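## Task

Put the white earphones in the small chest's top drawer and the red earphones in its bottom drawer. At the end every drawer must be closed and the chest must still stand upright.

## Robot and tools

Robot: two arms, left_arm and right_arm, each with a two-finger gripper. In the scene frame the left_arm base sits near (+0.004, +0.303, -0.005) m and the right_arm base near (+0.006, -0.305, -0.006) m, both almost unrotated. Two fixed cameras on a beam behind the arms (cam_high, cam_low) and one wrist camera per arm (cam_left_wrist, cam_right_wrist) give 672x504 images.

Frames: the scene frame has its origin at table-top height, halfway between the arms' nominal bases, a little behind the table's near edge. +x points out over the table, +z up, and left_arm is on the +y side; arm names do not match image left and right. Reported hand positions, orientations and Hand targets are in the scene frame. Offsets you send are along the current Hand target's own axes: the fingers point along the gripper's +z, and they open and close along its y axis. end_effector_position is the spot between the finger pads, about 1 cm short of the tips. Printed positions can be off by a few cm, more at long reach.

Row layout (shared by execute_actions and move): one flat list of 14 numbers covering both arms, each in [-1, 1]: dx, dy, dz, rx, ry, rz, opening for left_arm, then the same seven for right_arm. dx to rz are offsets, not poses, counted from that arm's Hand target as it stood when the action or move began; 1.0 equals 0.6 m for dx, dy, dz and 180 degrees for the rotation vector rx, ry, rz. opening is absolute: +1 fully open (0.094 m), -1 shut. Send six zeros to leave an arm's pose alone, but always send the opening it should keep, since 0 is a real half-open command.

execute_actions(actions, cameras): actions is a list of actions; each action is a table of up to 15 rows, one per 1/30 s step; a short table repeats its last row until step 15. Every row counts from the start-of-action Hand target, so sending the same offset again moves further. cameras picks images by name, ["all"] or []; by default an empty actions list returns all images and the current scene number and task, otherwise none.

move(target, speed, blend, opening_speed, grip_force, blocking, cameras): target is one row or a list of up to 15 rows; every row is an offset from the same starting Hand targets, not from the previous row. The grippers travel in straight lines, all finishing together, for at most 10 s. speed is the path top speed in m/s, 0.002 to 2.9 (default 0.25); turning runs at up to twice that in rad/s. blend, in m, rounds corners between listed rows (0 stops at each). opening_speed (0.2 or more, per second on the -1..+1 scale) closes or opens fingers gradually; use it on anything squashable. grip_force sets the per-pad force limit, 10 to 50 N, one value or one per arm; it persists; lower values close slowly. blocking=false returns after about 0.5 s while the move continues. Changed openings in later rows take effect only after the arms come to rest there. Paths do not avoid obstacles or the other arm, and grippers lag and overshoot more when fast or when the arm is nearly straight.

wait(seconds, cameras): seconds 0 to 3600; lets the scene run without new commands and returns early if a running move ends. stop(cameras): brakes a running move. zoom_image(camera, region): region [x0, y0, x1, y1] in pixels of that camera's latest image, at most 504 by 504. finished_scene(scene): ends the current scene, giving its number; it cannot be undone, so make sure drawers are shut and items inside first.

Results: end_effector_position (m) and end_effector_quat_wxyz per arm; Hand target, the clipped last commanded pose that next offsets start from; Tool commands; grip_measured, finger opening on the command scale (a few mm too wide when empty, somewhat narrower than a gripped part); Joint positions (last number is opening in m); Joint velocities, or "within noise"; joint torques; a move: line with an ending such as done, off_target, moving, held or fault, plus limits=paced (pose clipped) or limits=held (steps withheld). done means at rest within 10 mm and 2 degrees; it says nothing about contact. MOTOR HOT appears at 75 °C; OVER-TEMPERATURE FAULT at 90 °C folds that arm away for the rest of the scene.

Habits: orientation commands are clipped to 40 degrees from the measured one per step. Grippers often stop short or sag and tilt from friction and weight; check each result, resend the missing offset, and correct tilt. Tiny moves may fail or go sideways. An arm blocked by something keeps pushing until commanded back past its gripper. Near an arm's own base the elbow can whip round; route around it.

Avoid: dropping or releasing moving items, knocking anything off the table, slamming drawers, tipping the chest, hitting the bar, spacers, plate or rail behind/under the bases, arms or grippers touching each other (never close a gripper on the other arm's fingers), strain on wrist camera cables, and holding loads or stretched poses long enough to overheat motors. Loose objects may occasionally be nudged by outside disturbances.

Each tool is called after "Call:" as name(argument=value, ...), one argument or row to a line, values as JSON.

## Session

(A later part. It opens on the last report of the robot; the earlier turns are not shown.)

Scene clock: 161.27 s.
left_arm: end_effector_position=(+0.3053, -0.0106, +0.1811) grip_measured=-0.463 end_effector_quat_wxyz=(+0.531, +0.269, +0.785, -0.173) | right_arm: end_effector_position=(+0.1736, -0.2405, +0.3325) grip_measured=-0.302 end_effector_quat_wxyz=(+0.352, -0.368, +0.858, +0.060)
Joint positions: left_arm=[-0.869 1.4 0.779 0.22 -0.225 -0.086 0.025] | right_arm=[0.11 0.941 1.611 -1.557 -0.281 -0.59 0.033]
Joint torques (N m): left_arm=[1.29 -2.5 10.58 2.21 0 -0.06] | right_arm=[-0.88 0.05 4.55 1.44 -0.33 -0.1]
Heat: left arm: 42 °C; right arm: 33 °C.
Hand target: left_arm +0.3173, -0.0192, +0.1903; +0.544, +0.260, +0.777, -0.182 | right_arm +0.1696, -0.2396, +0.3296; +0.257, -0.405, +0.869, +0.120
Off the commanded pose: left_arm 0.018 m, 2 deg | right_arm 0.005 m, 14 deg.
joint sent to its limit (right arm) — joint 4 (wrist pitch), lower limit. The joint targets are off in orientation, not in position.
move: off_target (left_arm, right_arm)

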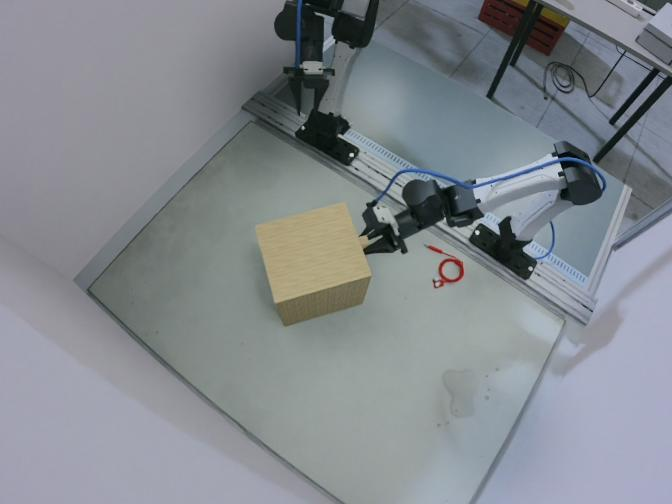

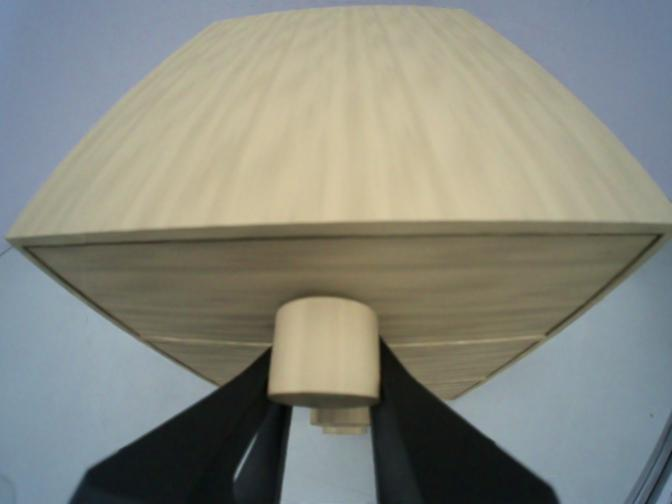

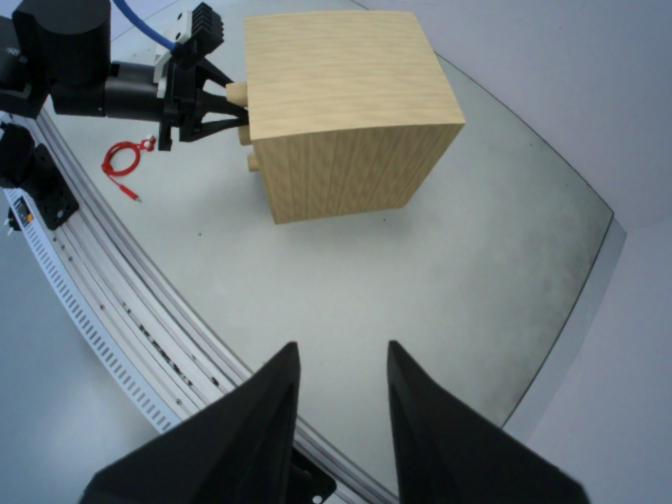

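Call:
move(
  target=[
    [0,0,0,0,0,0,1,0,0,0,0,0,0,-0.3],
    [0,0,-0.133,0,0,0,1,0,0,0,0,0,0,-0.3],
    [0.221,-0.008,-0.066,0,0,0,1,0,0,0,0,0,0,-0.3],
  ],
  speed=0.2,
  blend=[0, 0.02, 0],
  cameras=["cam_left_wrist","cam_right_wrist"],
)

Scene clock: 172.00 s.
left_arm: end_effector_position=(+0.2484, +0.0244, +0.0825) grip_measured=+0.997 end_effector_quat_wxyz=(+0.542, +0.267, +0.775, -0.187) | right_arm: end_effector_position=(+0.1736, -0.2404, +0.3325) grip_measured=-0.302 end_effector_quat_wxyz=(+0.352, -0.369, +0.858, +0.060)
Joint positions: left_arm=[-0.965 1.465 0.297 0.796 -0.299 -0.123 0.094] | right_arm=[0.11 0.941 1.611 -1.557 -0.281 -0.591 0.033]
Joint torques (N m): left_arm=[-0.65 -3.32 4.9 2.04 -0.42 -0.12] | right_arm=[-1.14 -0.24 4.42 1.44 -0.37 -0.09]
Heat: left arm: 42 °C; right arm: 33 °C.
Hand target: left_arm +0.2486, +0.0267, +0.0792; +0.544, +0.260, +0.777, -0.182 | right_arm +0.1696, -0.2396, +0.3296; +0.257, -0.405, +0.869, +0.120
Off the commanded pose: left_arm 0.004 m, 1 deg | right_arm 0.005 m, 14 deg.
joint sent to its limit (right arm) — joint 4 (wrist pitch), lower limit. The joint targets are off in orientation, not in position.
move: done

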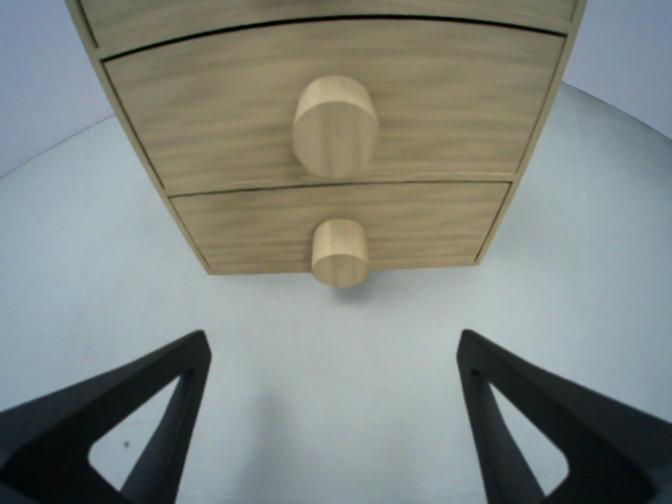

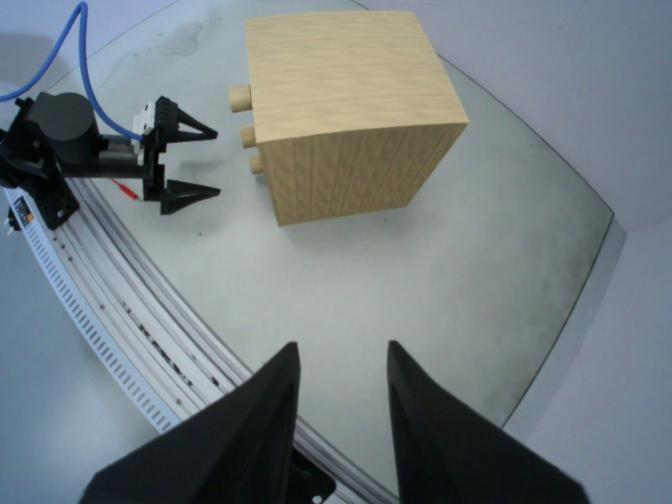

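Call:
move(
  target=[0.0195,-0.0045,0.151,0,0,0,1,0,0,0,0,0,0,-0.3],
  speed=0.12,
  cameras=["cam_left_wrist","cam_right_wrist"],
)

Scene clock: 179.50 s.
left_arm: end_effector_position=(+0.3048, -0.0187, +0.0417) grip_measured=+0.997 end_effector_quat_wxyz=(+0.546, +0.255, +0.777, -0.181) | right_arm: end_effector_position=(+0.1736, -0.2404, +0.3325) grip_measured=-0.302 end_effector_quat_wxyz=(+0.352, -0.369, +0.858, +0.060)
Joint positions: left_arm=[-0.898 1.915 0.523 1.028 -0.261 -0.109 0.094] | right_arm=[0.11 0.941 1.611 -1.557 -0.281 -0.591 0.033]
Joint torques (N m): left_arm=[1.17 -4.56 7.3 1.86 0.09 0.06] | right_arm=[-0.92 -0.24 4.72 1.46 -0.38 -0.13]
Heat: left arm: 42 °C; right arm: 33 °C.
Hand target: left_arm +0.3117, -0.0244, +0.0373; +0.544, +0.260, +0.777, -0.182 | right_arm +0.1696, -0.2396, +0.3296; +0.257, -0.405, +0.869, +0.120
Off the commanded pose: left_arm 0.010 m, 1 deg | right_arm 0.005 m, 14 deg.
joint sent to its limit (right arm) — joint 4 (wrist pitch), lower limit. The joint targets are off in orientation, not in position.
move: done

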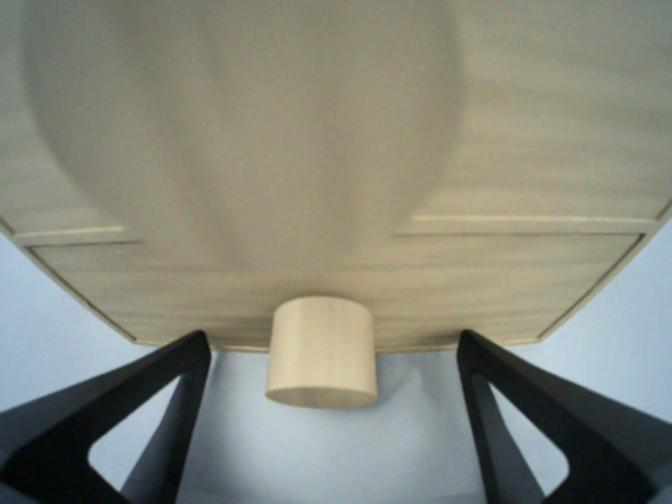

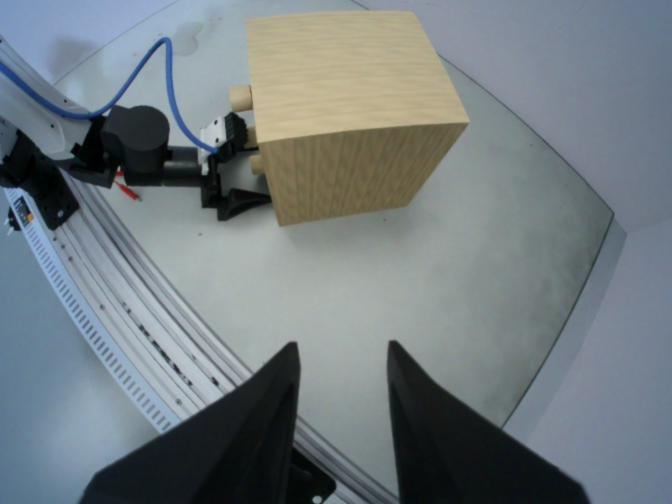

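Call:
move(
  target=[
    [0,0,0,0,0,0,-1,0,0,0,0,0,0,-0.3],
    [0.072,0.006,-0.169,0,0,0,-1,0,0,0,0,0,0,-0.3],
  ],
  speed=0.15,
  opening_speed=1.2,
  cameras=["cam_left_wrist","cam_right_wrist"],
)

Scene clock: 184.23 s.
left_arm: end_effector_position=(+0.2290, +0.0366, +0.0369) grip_measured=-0.460 end_effector_quat_wxyz=(+0.551, +0.264, +0.768, -0.194) | right_arm: end_effector_position=(+0.1736, -0.2404, +0.3325) grip_measured=-0.302 end_effector_quat_wxyz=(+0.352, -0.369, +0.858, +0.060)
Joint positions: left_arm=[-1.015 1.789 0.15 1.289 -0.345 -0.138 0.025] | right_arm=[0.11 0.941 1.611 -1.557 -0.281 -0.591 0.033]
Joint torques (N m): left_arm=[-0.57 -6.37 1.42 1.63 -0.43 -0.2] | right_arm=[-0.91 -0.28 4.38 1.4 -0.33 -0.12]
Heat: left arm: 42 °C; right arm: 33 °C.
Hand target: left_arm +0.2260, +0.0448, +0.0313; +0.544, +0.260, +0.777, -0.182 | right_arm +0.1696, -0.2396, +0.3296; +0.257, -0.405, +0.869, +0.120
Off the commanded pose: left_arm 0.010 m, 2 deg | right_arm 0.005 m, 14 deg.
joint sent to its limit (right arm) — joint 4 (wrist pitch), lower limit. The joint targets are off in orientation, not in position.
move: done

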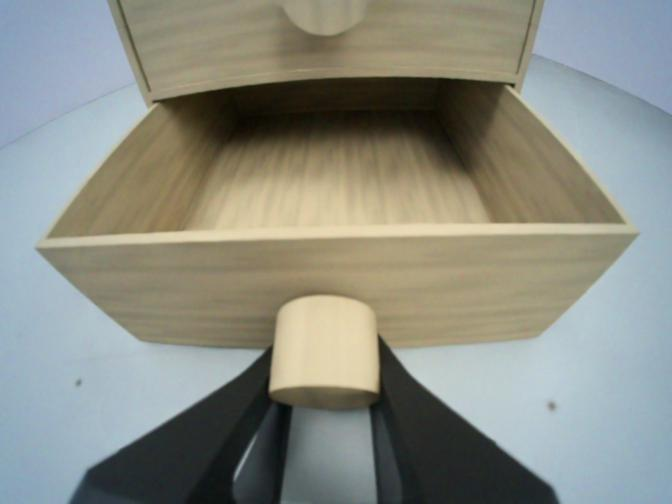

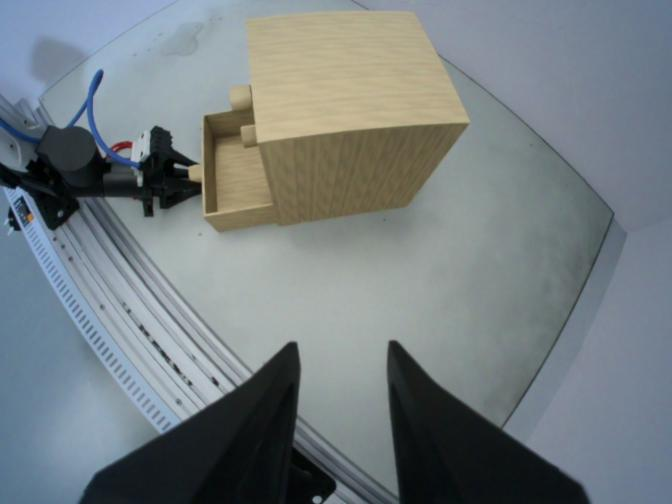

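Call:
move(
  target=[
    [0.0087,0,-0.0235,0,0,0,-1,0,0,0,0,0,0,-0.3],
    [0.0087,0,-0.0235,0,0,0,1,0,0,0,0,0,0,-0.3],
    [-0.07,0,-0.1685,0,0,0,1,0,0,0,0,0,0,-0.3],
    [-0.019,0.142,-0.234,0,0.389,0,-0.23,0,0,0,0,0,0,-0.3],
  ],
  speed=0.2,
  blend=[0,0,0.03,0],
  cameras=["cam_high","cam_left_wrist","cam_right_wrist"],
)

Scene clock: 199.07 s.
left_arm: end_effector_position=(+0.1753, +0.1908, +0.0873) grip_measured=-0.226 end_effector_quat_wxyz=(+0.009, +0.314, +0.949, +0.005) | right_arm: end_effector_position=(+0.1736, -0.2404, +0.3325) grip_measured=-0.302 end_effector_quat_wxyz=(+0.352, -0.369, +0.858, +0.060)
Joint positions: left_arm=[-0.56 1.311 0.956 -1.206 -0.007 0.058 0.036] | right_arm=[0.11 0.941 1.611 -1.557 -0.281 -0.591 0.033]
Joint torques (N m): left_arm=[0.76 -2.66 8.32 0.17 0.11 0.1] | right_arm=[-1.03 -0.36 4.29 1.41 -0.38 -0.14]
Heat: left arm: 39 °C; right arm: 33 °C.
Hand target: left_arm +0.1752, +0.1899, +0.0901; +0.000, +0.318, +0.948, +0.000 | right_arm +0.1696, -0.2396, +0.3296; +0.257, -0.405, +0.869, +0.120
Off the commanded pose: left_arm 0.003 m, 1 deg | right_arm 0.005 m, 14 deg.
joint sent to its limit (right arm) — joint 4 (wrist pitch), lower limit. The joint targets are off in orientation, not in position.
move: done

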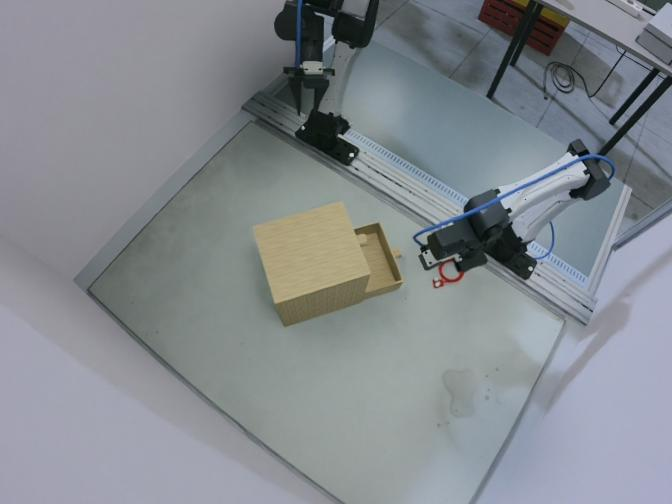

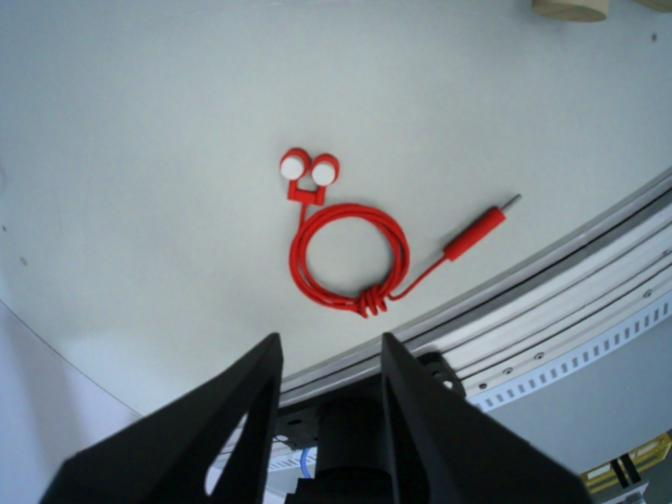

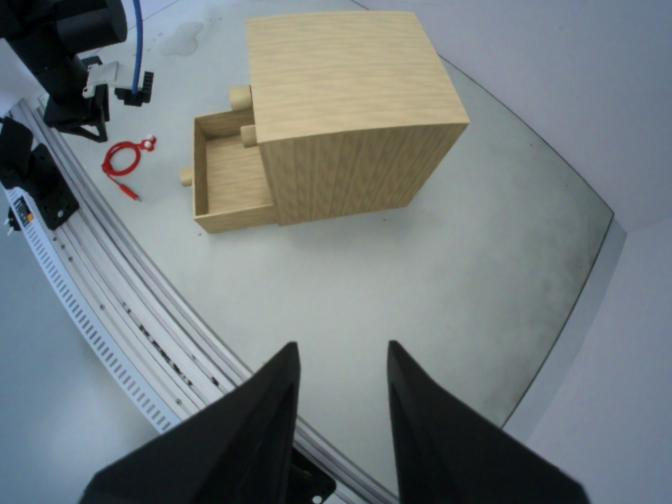

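Call:
move(
  target=[0.013,0.028,0.088,0,0,0,-0.23,0,0,0,0,0,0,-0.3],
  speed=0.2,
  cameras=["cam_left_wrist"],
)

Scene clock: 203.27 s.
left_arm: end_effector_position=(+0.1829, +0.2067, +0.0425) grip_measured=-0.227 end_effector_quat_wxyz=(+0.013, +0.314, +0.949, +0.004) | right_arm: end_effector_position=(+0.1736, -0.2404, +0.3325) grip_measured=-0.302 end_effector_quat_wxyz=(+0.352, -0.369, +0.858, +0.060)
Joint positions: left_arm=[-0.475 1.334 0.79 -1.009 -0.007 0.142 0.036] | right_arm=[0.11 0.941 1.611 -1.557 -0.281 -0.591 0.033]
Joint torques (N m): left_arm=[0.76 -2.67 5.35 0.41 0.11 0.1] | right_arm=[-0.96 -0.06 4.44 1.46 -0.39 -0.08]
Heat: left arm: 38 °C; right arm: 33 °C.
Hand target: left_arm +0.1790, +0.2080, +0.0373; +0.000, +0.318, +0.948, +0.000 | right_arm +0.1696, -0.2396, +0.3296; +0.257, -0.405, +0.869, +0.120
Off the commanded pose: left_arm 0.007 m, 2 deg | right_arm 0.005 m, 14 deg.
joint sent to its limit (right arm) — joint 4 (wrist pitch), lower limit. The joint targets are off in orientation, not in position.
move: done

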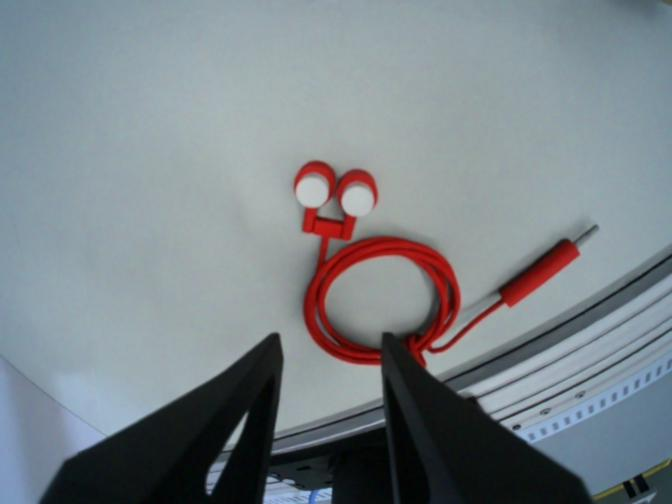

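Call:
move(
  target=[
    [0.012,0.016,0.049,0,0,0,-0.23,0,0,0,0,0,0,-0.3],
    [0.012,0.016,0.049,0,0,0,-1,0,0,0,0,0,0,-0.3],
    [0.012,0.016,-0.045,0,0,0,-1,0,0,0,0,0,0,-0.3],
  ],
  speed=0.12,
  grip_force=[20, 50],
  cameras=["cam_high","cam_left_wrist","cam_right_wrist"],
)

Scene clock: 211.80 s.
left_arm: end_effector_position=(+0.1775, +0.2213, +0.0558) grip_measured=-0.905 end_effector_quat_wxyz=(-0.007, +0.315, +0.949, +0.007) | right_arm: end_effector_position=(+0.1736, -0.2404, +0.3325) grip_measured=-0.302 end_effector_quat_wxyz=(+0.352, -0.369, +0.858, +0.060)
Joint positions: left_arm=[-0.421 1.313 0.83 -1.109 -0.007 0.197 0.004] | right_arm=[0.11 0.941 1.611 -1.557 -0.281 -0.591 0.033]
Joint torques (N m): left_arm=[0.88 -5.29 8.13 0.09 0.1 0.11] | right_arm=[-0.88 -0.23 4.49 1.42 -0.35 -0.08]
Heat: left arm: 36 °C; right arm: 34 °C.
Hand target: left_arm +0.1791, +0.2200, +0.0644; +0.000, +0.318, +0.948, +0.000 | right_arm +0.1696, -0.2396, +0.3296; +0.257, -0.405, +0.869, +0.120
Off the commanded pose: left_arm 0.009 m, 1 deg | right_arm 0.005 m, 14 deg.
joint sent to its limit (right arm) — joint 4 (wrist pitch), lower limit. The joint targets are off in orientation, not in position.
grip_force (N): 20, 50
move: done

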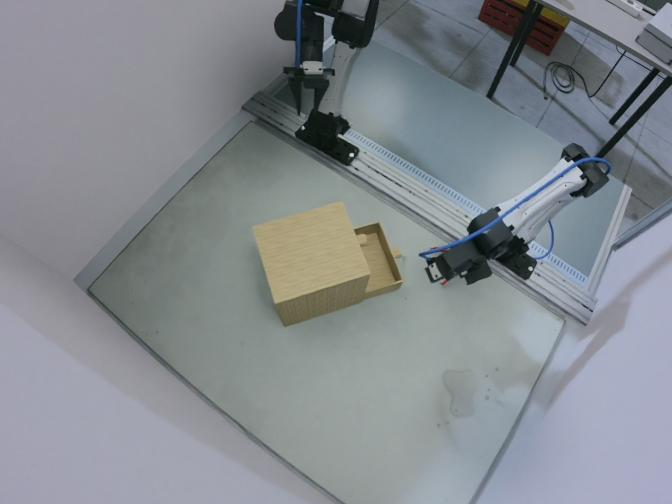

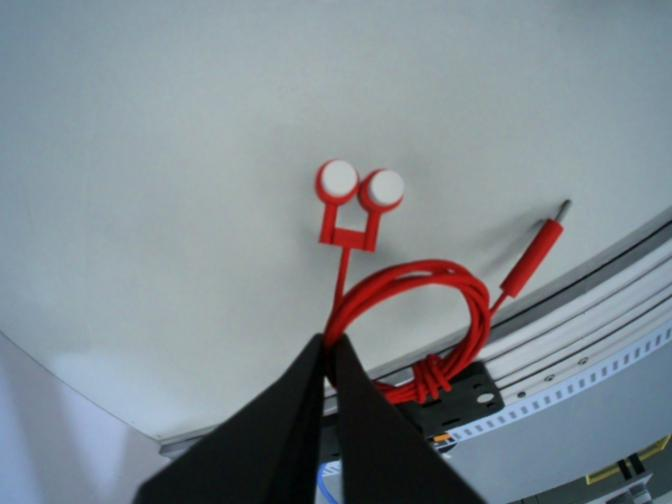

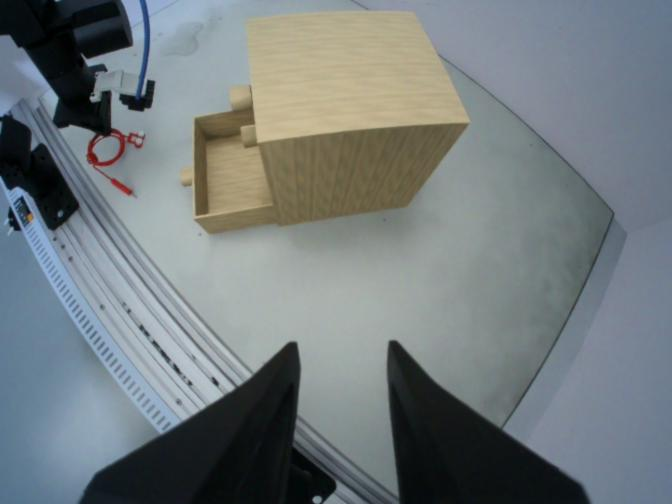

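Call:
move(
  target=[
    [0,0,-0.16,0,0,0,-1,0,0,0,0,0,0,-0.3],
    [-0.3215,-0.160,-0.227,0,-0.3056,0,-1,0,0,0,0,0,0,-0.3],
  ],
  speed=0.18,
  blend=0.03,
  cameras=["cam_high","cam_left_wrist","cam_right_wrist"],
)

Scene clock: 224.70 s.
left_arm: end_effector_position=(+0.2734, +0.0323, +0.2037) grip_measured=-0.910 end_effector_quat_wxyz=(+0.435, +0.286, +0.842, -0.143) | right_arm: end_effector_position=(+0.1736, -0.2404, +0.3325) grip_measured=-0.302 end_effector_quat_wxyz=(+0.352, -0.369, +0.858, +0.060)
Joint positions: left_arm=[-0.838 1.229 0.954 -0.359 -0.169 -0.123 0.004] | right_arm=[0.11 0.941 1.611 -1.557 -0.281 -0.591 0.033]
Joint torques (N m): left_arm=[-0.85 -3.18 7.05 2.02 -0.21 -0.17] | right_arm=[-0.75 -0.17 4.48 1.37 -0.35 -0.08]
Heat: left arm: 37 °C; right arm: 34 °C.
Hand target: left_arm +0.2753, +0.0272, +0.2004; +0.438, +0.282, +0.841, -0.146 | right_arm +0.1696, -0.2396, +0.3296; +0.257, -0.405, +0.869, +0.120
Off the commanded pose: left_arm 0.006 m, 1 deg | right_arm 0.005 m, 14 deg.
joint sent to its limit (right arm) — joint 4 (wrist pitch), lower limit. The joint targets are off in orientation, not in position.
grip_force (N): 20, 50
move: done

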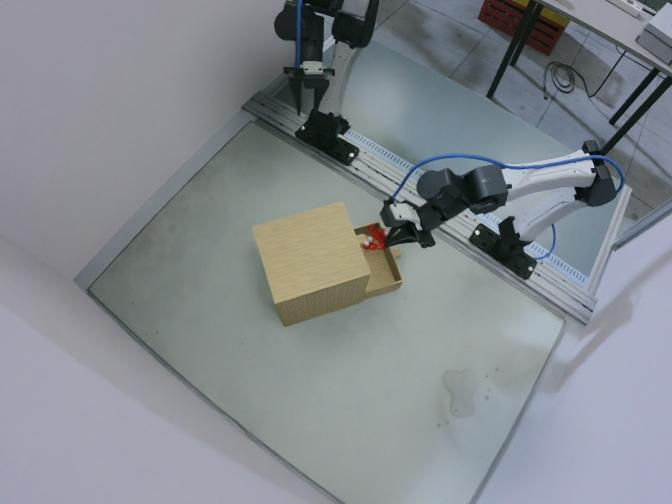

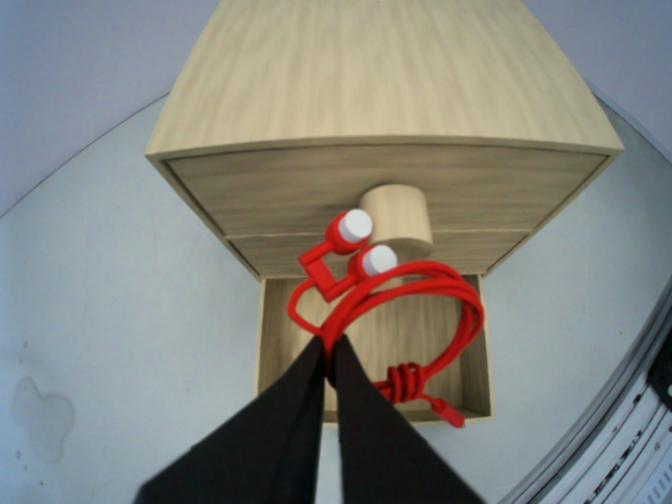

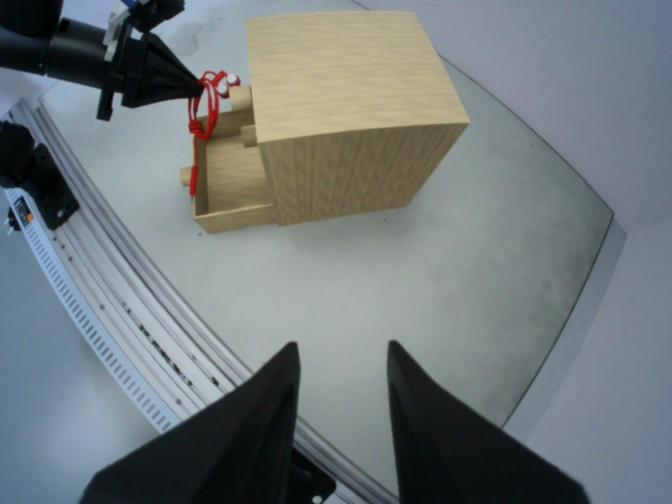

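Call:
move(
  target=[
    [-0.014,0.05,0.020,0,0,0,-1,0,0,0,0,0,0,-0.3],
    [0.0815,0.05,0.087,0,0,0,-1,0,0,0,0,0,0,-0.3],
  ],
  speed=0.1,
  cameras=["cam_high","cam_left_wrist","cam_right_wrist"],
)

Scene clock: 233.57 s.
left_arm: end_effector_position=(+0.3049, +0.0436, +0.1375) grip_measured=-0.910 end_effector_quat_wxyz=(+0.442, +0.275, +0.841, -0.145) | right_arm: end_effector_position=(+0.1736, -0.2404, +0.3325) grip_measured=-0.302 end_effector_quat_wxyz=(+0.352, -0.369, +0.858, +0.060)
Joint positions: left_arm=[-0.726 1.334 0.742 -0.018 -0.091 -0.072 0.004] | right_arm=[0.11 0.941 1.611 -1.557 -0.281 -0.591 0.033]
Joint torques (N m): left_arm=[0.44 -3.88 6.53 1.91 0.08 0.06] | right_arm=[-0.7 -0.24 4.33 1.4 -0.4 -0.08]
Heat: left arm: 37 °C; right arm: 34 °C.
Hand target: left_arm +0.3050, +0.0423, +0.1305; +0.438, +0.282, +0.841, -0.146 | right_arm +0.1696, -0.2396, +0.3296; +0.257, -0.405, +0.869, +0.120
Off the commanded pose: left_arm 0.007 m, 1 deg | right_arm 0.005 m, 14 deg.
joint sent to its limit (right arm) — joint 4 (wrist pitch), lower limit. The joint targets are off in orientation, not in position.
grip_force (N): 20, 50
move: done

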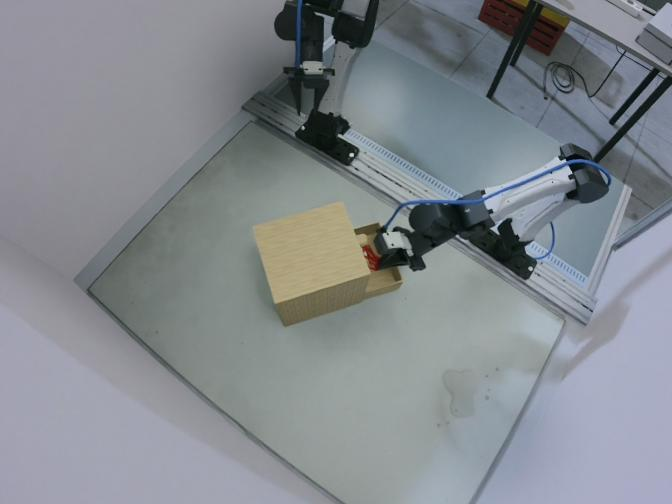

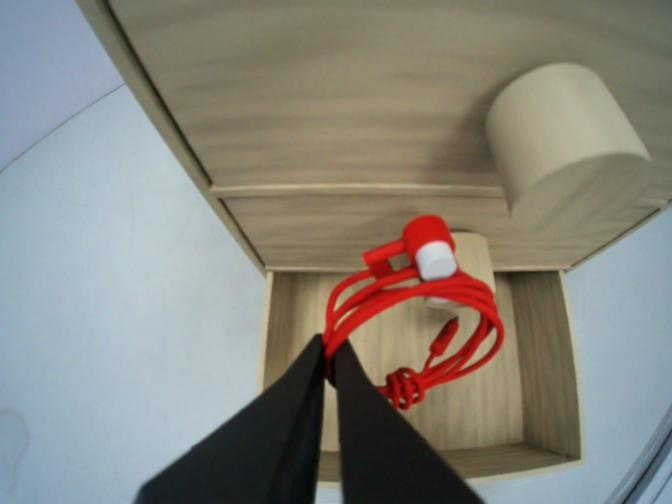

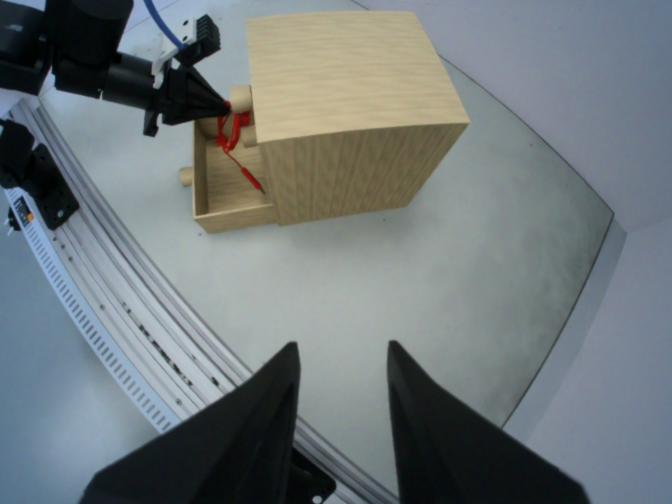

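Call:
move(
  target=[
    [0.0115,0.0165,-0.0165,0,0,0,-1,0,0,0,0,0,0,-0.3],
    [0.0865,0.0165,0.036,0,0,0,-1,0,0,0,0,0,0,-0.3],
  ],
  speed=0.1,
  cameras=["cam_high","cam_left_wrist","cam_right_wrist"],
)

Scene clock: 238.23 s.
left_arm: end_effector_position=(+0.3036, +0.0565, +0.0858) grip_measured=-0.910 end_effector_quat_wxyz=(+0.448, +0.274, +0.838, -0.147) | right_arm: end_effector_position=(+0.1736, -0.2404, +0.3325) grip_measured=-0.302 end_effector_quat_wxyz=(+0.352, -0.369, +0.858, +0.060)
Joint positions: left_arm=[-0.693 1.408 0.552 0.26 -0.063 -0.051 0.004] | right_arm=[0.11 0.941 1.611 -1.557 -0.281 -0.591 0.033]
Joint torques (N m): left_arm=[0.49 -3.49 5.82 1.75 0.1 0.05] | right_arm=[-1.06 -0.36 4.46 1.42 -0.31 -0.12]
Heat: left arm: 37 °C; right arm: 34 °C.
Hand target: left_arm +0.3014, +0.0574, +0.0757; +0.438, +0.282, +0.841, -0.146 | right_arm +0.1696, -0.2396, +0.3296; +0.257, -0.405, +0.869, +0.120
Off the commanded pose: left_arm 0.011 m, 1 deg | right_arm 0.005 m, 14 deg.
joint sent to its limit (right arm) — joint 4 (wrist pitch), lower limit. The joint targets are off in orientation, not in position.
grip_force (N): 20, 50
move: off_target (left_arm)

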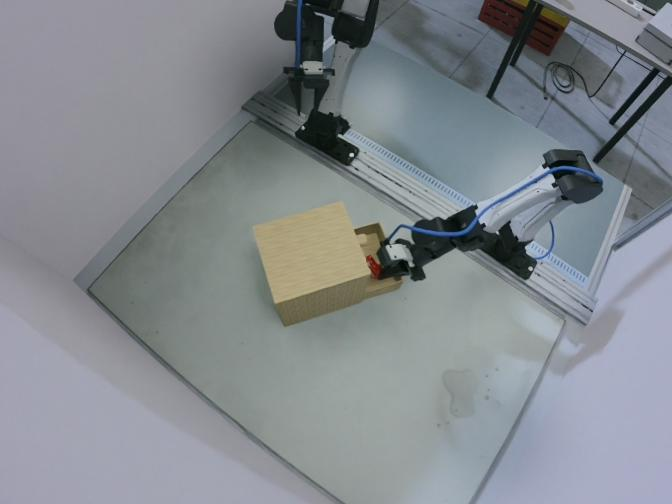

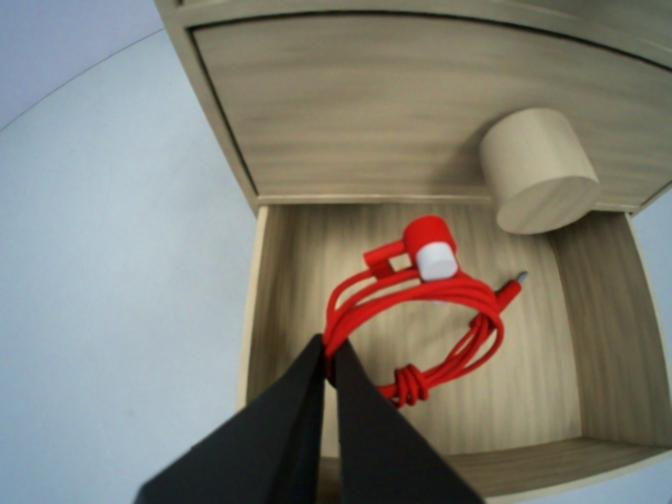

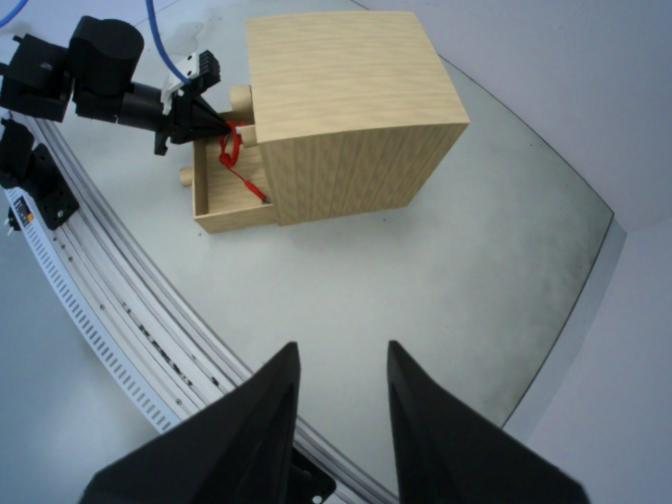

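Call:
move(
  target=[
    [0.0137,-0.013,0.0095,0,0,0,-1,0,0,0,0,0,0,-0.3],
    [0.0137,-0.013,0.0095,0,0,0,-0.4,0,0,0,0,0,0,-0.3],
    [-0.109,-0.013,-0.110,0,0,0,-0.4,0,0,0,0,0,0,-0.3],
  ],
  speed=0.12,
  grip_force=50,
  cameras=["cam_high","cam_left_wrist","cam_right_wrist"],
)

Scene clock: 245.83 s.
left_arm: end_effector_position=(+0.2811, +0.0642, +0.1517) grip_measured=-0.403 end_effector_quat_wxyz=(+0.425, +0.289, +0.846, -0.140) | right_arm: end_effector_position=(+0.1736, -0.2404, +0.3325) grip_measured=-0.302 end_effector_quat_wxyz=(+0.352, -0.369, +0.858, +0.060)
Joint positions: left_arm=[-0.719 1.193 0.739 -0.197 -0.07 -0.051 0.028] | right_arm=[0.11 0.941 1.611 -1.557 -0.281 -0.591 0.033]
Joint torques (N m): left_arm=[-0.44 -5.34 10.02 1.62 -0.16 -0.16] | right_arm=[-0.91 -0.09 4.56 1.37 -0.38 -0.07]
Heat: left arm: 38 °C; right arm: 34 °C.
Hand target: left_arm +0.2834, +0.0611, +0.1671; +0.438, +0.282, +0.841, -0.147 | right_arm +0.1696, -0.2396, +0.3296; +0.257, -0.405, +0.869, +0.120
Off the commanded pose: left_arm 0.016 m, 2 deg | right_arm 0.005 m, 14 deg.
joint sent to its limit (right arm) — joint 4 (wrist pitch), lower limit. The joint targets are off in orientation, not in position.
move: off_target (left_arm); target 2's new opening was sent with left_arm's hand 0.021 m and 3 deg from that target

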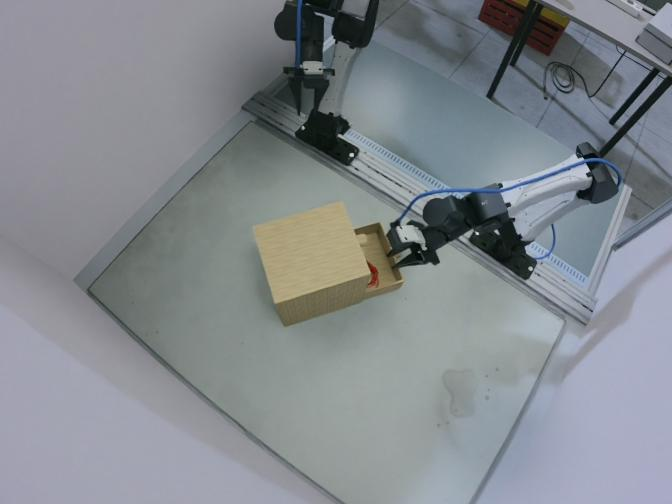

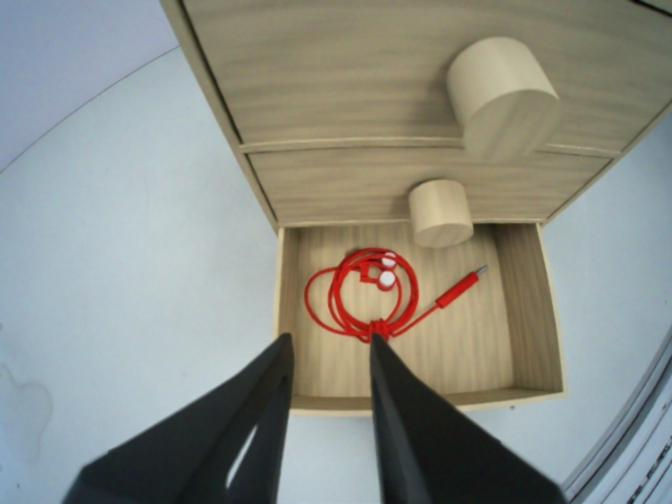

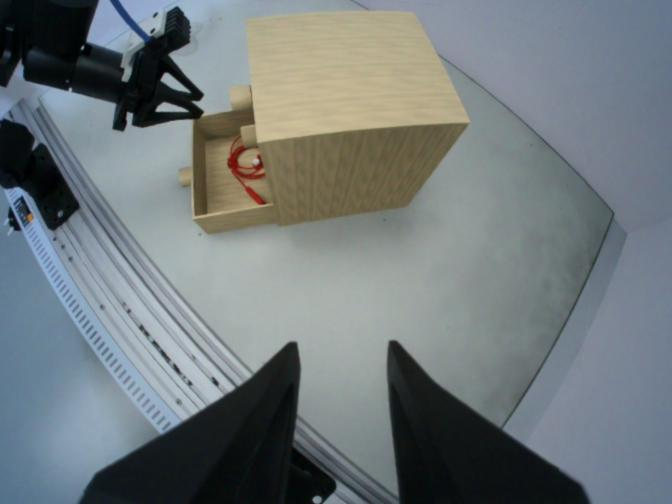

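Call:
move(
  target=[
    [0.133,-0.0135,-0.1315,0,-0.05,0,-1,0,0,0,0,0,0,-0.3],
    [0.246,-0.087,-0.026,0,-0.0833,0,-1,0,0,0,0,0,0,-0.3],
  ],
  speed=0.2,
  blend=0.02,
  cameras=["cam_left_wrist","cam_right_wrist"],
)

Scene clock: 252.43 s.
left_arm: end_effector_position=(+0.1734, +0.0753, +0.0553) grip_measured=-0.995 end_effector_quat_wxyz=(+0.531, +0.274, +0.783, -0.174) | right_arm: end_effector_position=(+0.1736, -0.2404, +0.3325) grip_measured=-0.302 end_effector_quat_wxyz=(+0.352, -0.369, +0.858, +0.060)
Joint positions: left_arm=[-1.232 1.133 0.017 0.656 -0.549 -0.241 0] | right_arm=[0.11 0.941 1.611 -1.557 -0.281 -0.591 0.033]
Joint torques (N m): left_arm=[-0.66 -0.85 4.98 1.96 -0.53 -0.24] | right_arm=[-0.87 -0.29 4.6 1.42 -0.38 -0.13]
Heat: left arm: 38 °C; right arm: 34 °C.
Hand target: left_arm +0.1743, +0.0782, +0.0551; +0.544, +0.260, +0.777, -0.182 | right_arm +0.1696, -0.2396, +0.3296; +0.257, -0.405, +0.869, +0.120
Off the commanded pose: left_arm 0.003 m, 2 deg | right_arm 0.005 m, 14 deg.
joint sent to its limit (left arm) — joint 3 (elbow), lower limit, where the elbow is as bent as it goes. The joint targets still meet the commanded pose.
joint sent to its limit (right arm) — joint 4 (wrist pitch), lower limit. The joint targets are off in orientation, not in position.
move: done

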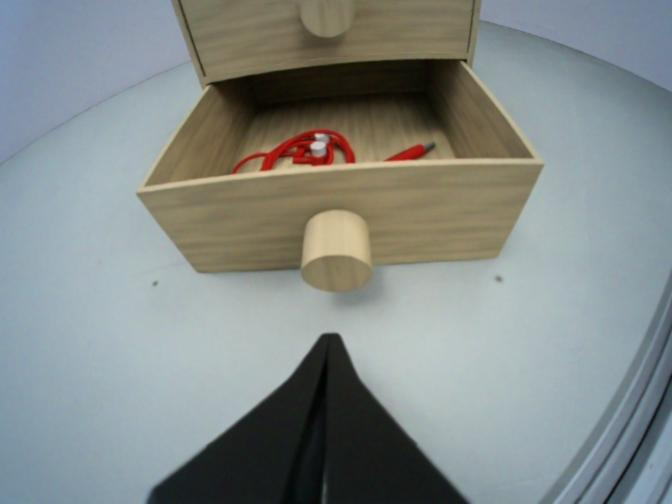

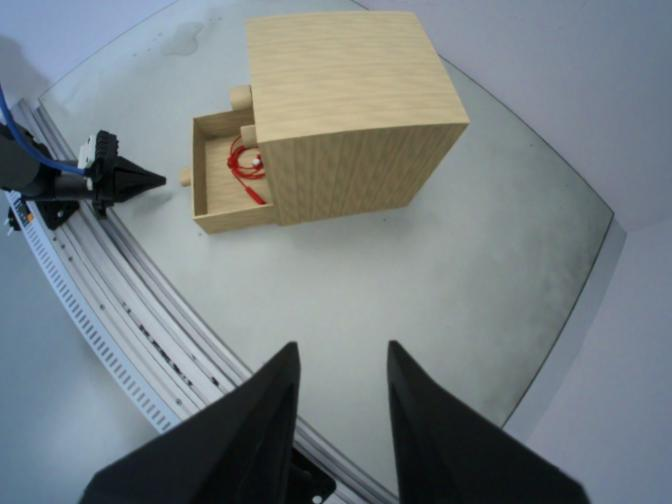

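Call:
move(
  target=[
    [0.012,-0.003,0.040,0,0,0,-1,0,0,0,0,0,0,-0.3],
    [-0.0785,-0.003,0.284,0,0,0,-1,0,0,0,0,0,0,-0.3],
  ],
  speed=0.12,
  blend=0.01,
  cameras=["cam_left_wrist","cam_right_wrist"],
)

Scene clock: 258.03 s.
left_arm: end_effector_position=(+0.3029, -0.0190, +0.0364) grip_measured=-0.995 end_effector_quat_wxyz=(+0.536, +0.260, +0.784, -0.174) | right_arm: end_effector_position=(+0.1736, -0.2404, +0.3325) grip_measured=-0.302 end_effector_quat_wxyz=(+0.352, -0.369, +0.858, +0.060)
Joint positions: left_arm=[-0.905 1.913 0.531 0.989 -0.27 -0.111 0] | right_arm=[0.11 0.941 1.611 -1.557 -0.281 -0.591 0.033]
Joint torques (N m): left_arm=[1.47 -5.09 8.46 1.92 0.12 0.08] | right_arm=[-1.02 -0.21 4.53 1.39 -0.42 -0.05]
Heat: left arm: 38 °C; right arm: 34 °C.
Hand target: left_arm +0.3139, -0.0293, +0.0409; +0.544, +0.260, +0.777, -0.182 | right_arm +0.1696, -0.2396, +0.3296; +0.257, -0.405, +0.869, +0.120
Off the commanded pose: left_arm 0.016 m, 2 deg | right_arm 0.005 m, 14 deg.
joint sent to its limit (right arm) — joint 4 (wrist pitch), lower limit. The joint targets are off in orientation, not in position.
move: off_target (left_arm)

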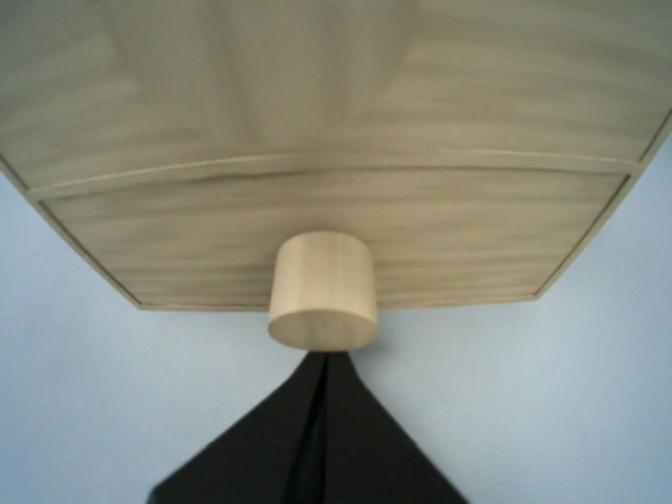

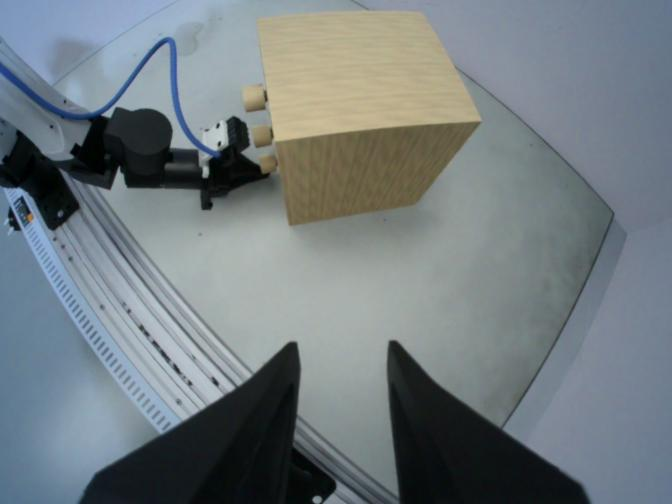

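Call:
move(
  target=[0.03,0,-0.17,0,0,0,-1,0,0,0,0,0,0,-0.3],
  speed=0.15,
  cameras=["cam_high","cam_left_wrist","cam_right_wrist"],
)

Call:
zoom_image(
  camera="cam_left_wrist",
  region=[120, 0, 560, 330],
)

Scene clock: 261.83 s.
left_arm: end_effector_position=(+0.2322, +0.0289, +0.0547) grip_measured=-0.995 end_effector_quat_wxyz=(+0.538, +0.273, +0.776, -0.183) | right_arm: end_effector_position=(+0.1736, -0.2404, +0.3325) grip_measured=-0.302 end_effector_quat_wxyz=(+0.352, -0.369, +0.858, +0.060)
Joint positions: left_arm=[-1.02 1.587 0.217 0.98 -0.348 -0.136 0] | right_arm=[0.11 0.941 1.611 -1.557 -0.281 -0.591 0.033]
Joint torques (N m): left_arm=[-0.57 -6.69 3.96 1.79 -0.47 -0.21] | right_arm=[-0.87 -0.23 4.48 1.42 -0.43 -0.03]
Heat: left arm: 38 °C; right arm: 34 °C.
Hand target: left_arm +0.2325, +0.0321, +0.0591; +0.544, +0.260, +0.777, -0.182 | right_arm +0.1696, -0.2396, +0.3296; +0.257, -0.405, +0.869, +0.120
Off the commanded pose: left_arm 0.005 m, 2 deg | right_arm 0.005 m, 14 deg.
joint sent to its limit (right arm) — joint 4 (wrist pitch), lower limit. The joint targets are off in orientation, not in position.
move: done

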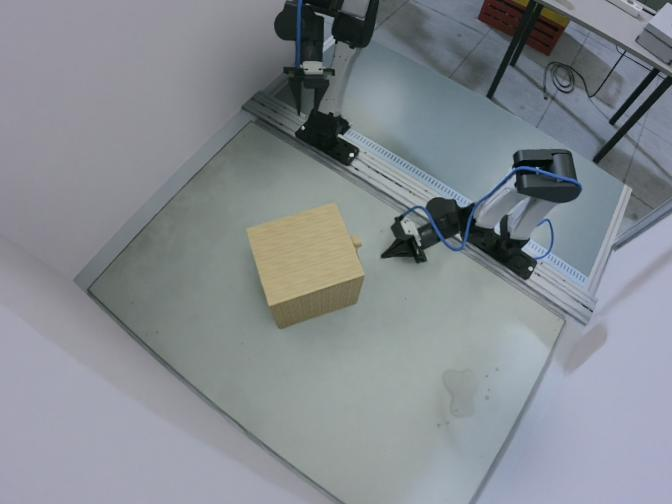

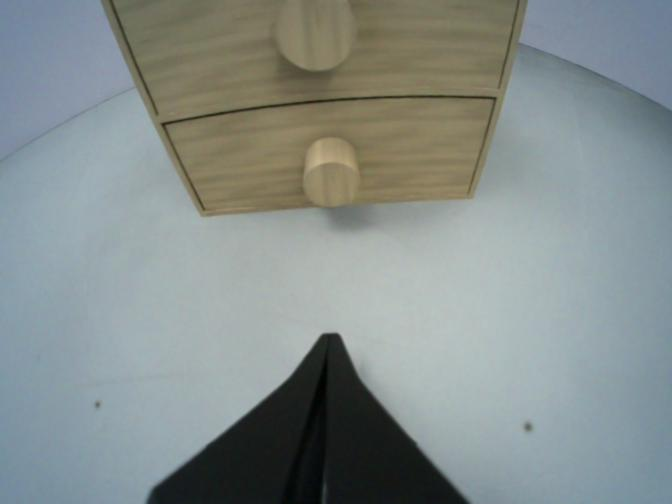

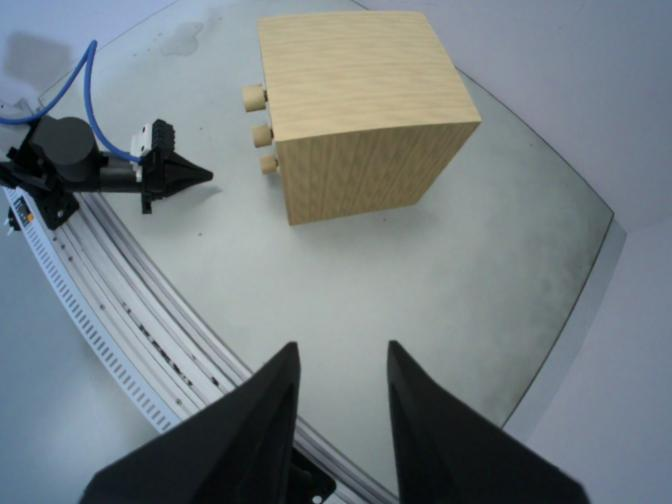

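Scaled by 1.145 from the camera's image (finer frame: 960x720).

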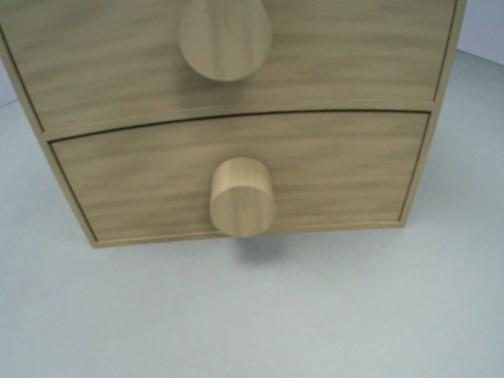

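Call:
finished_scene(
  scene=1,
)

The scene is finished: the task was done.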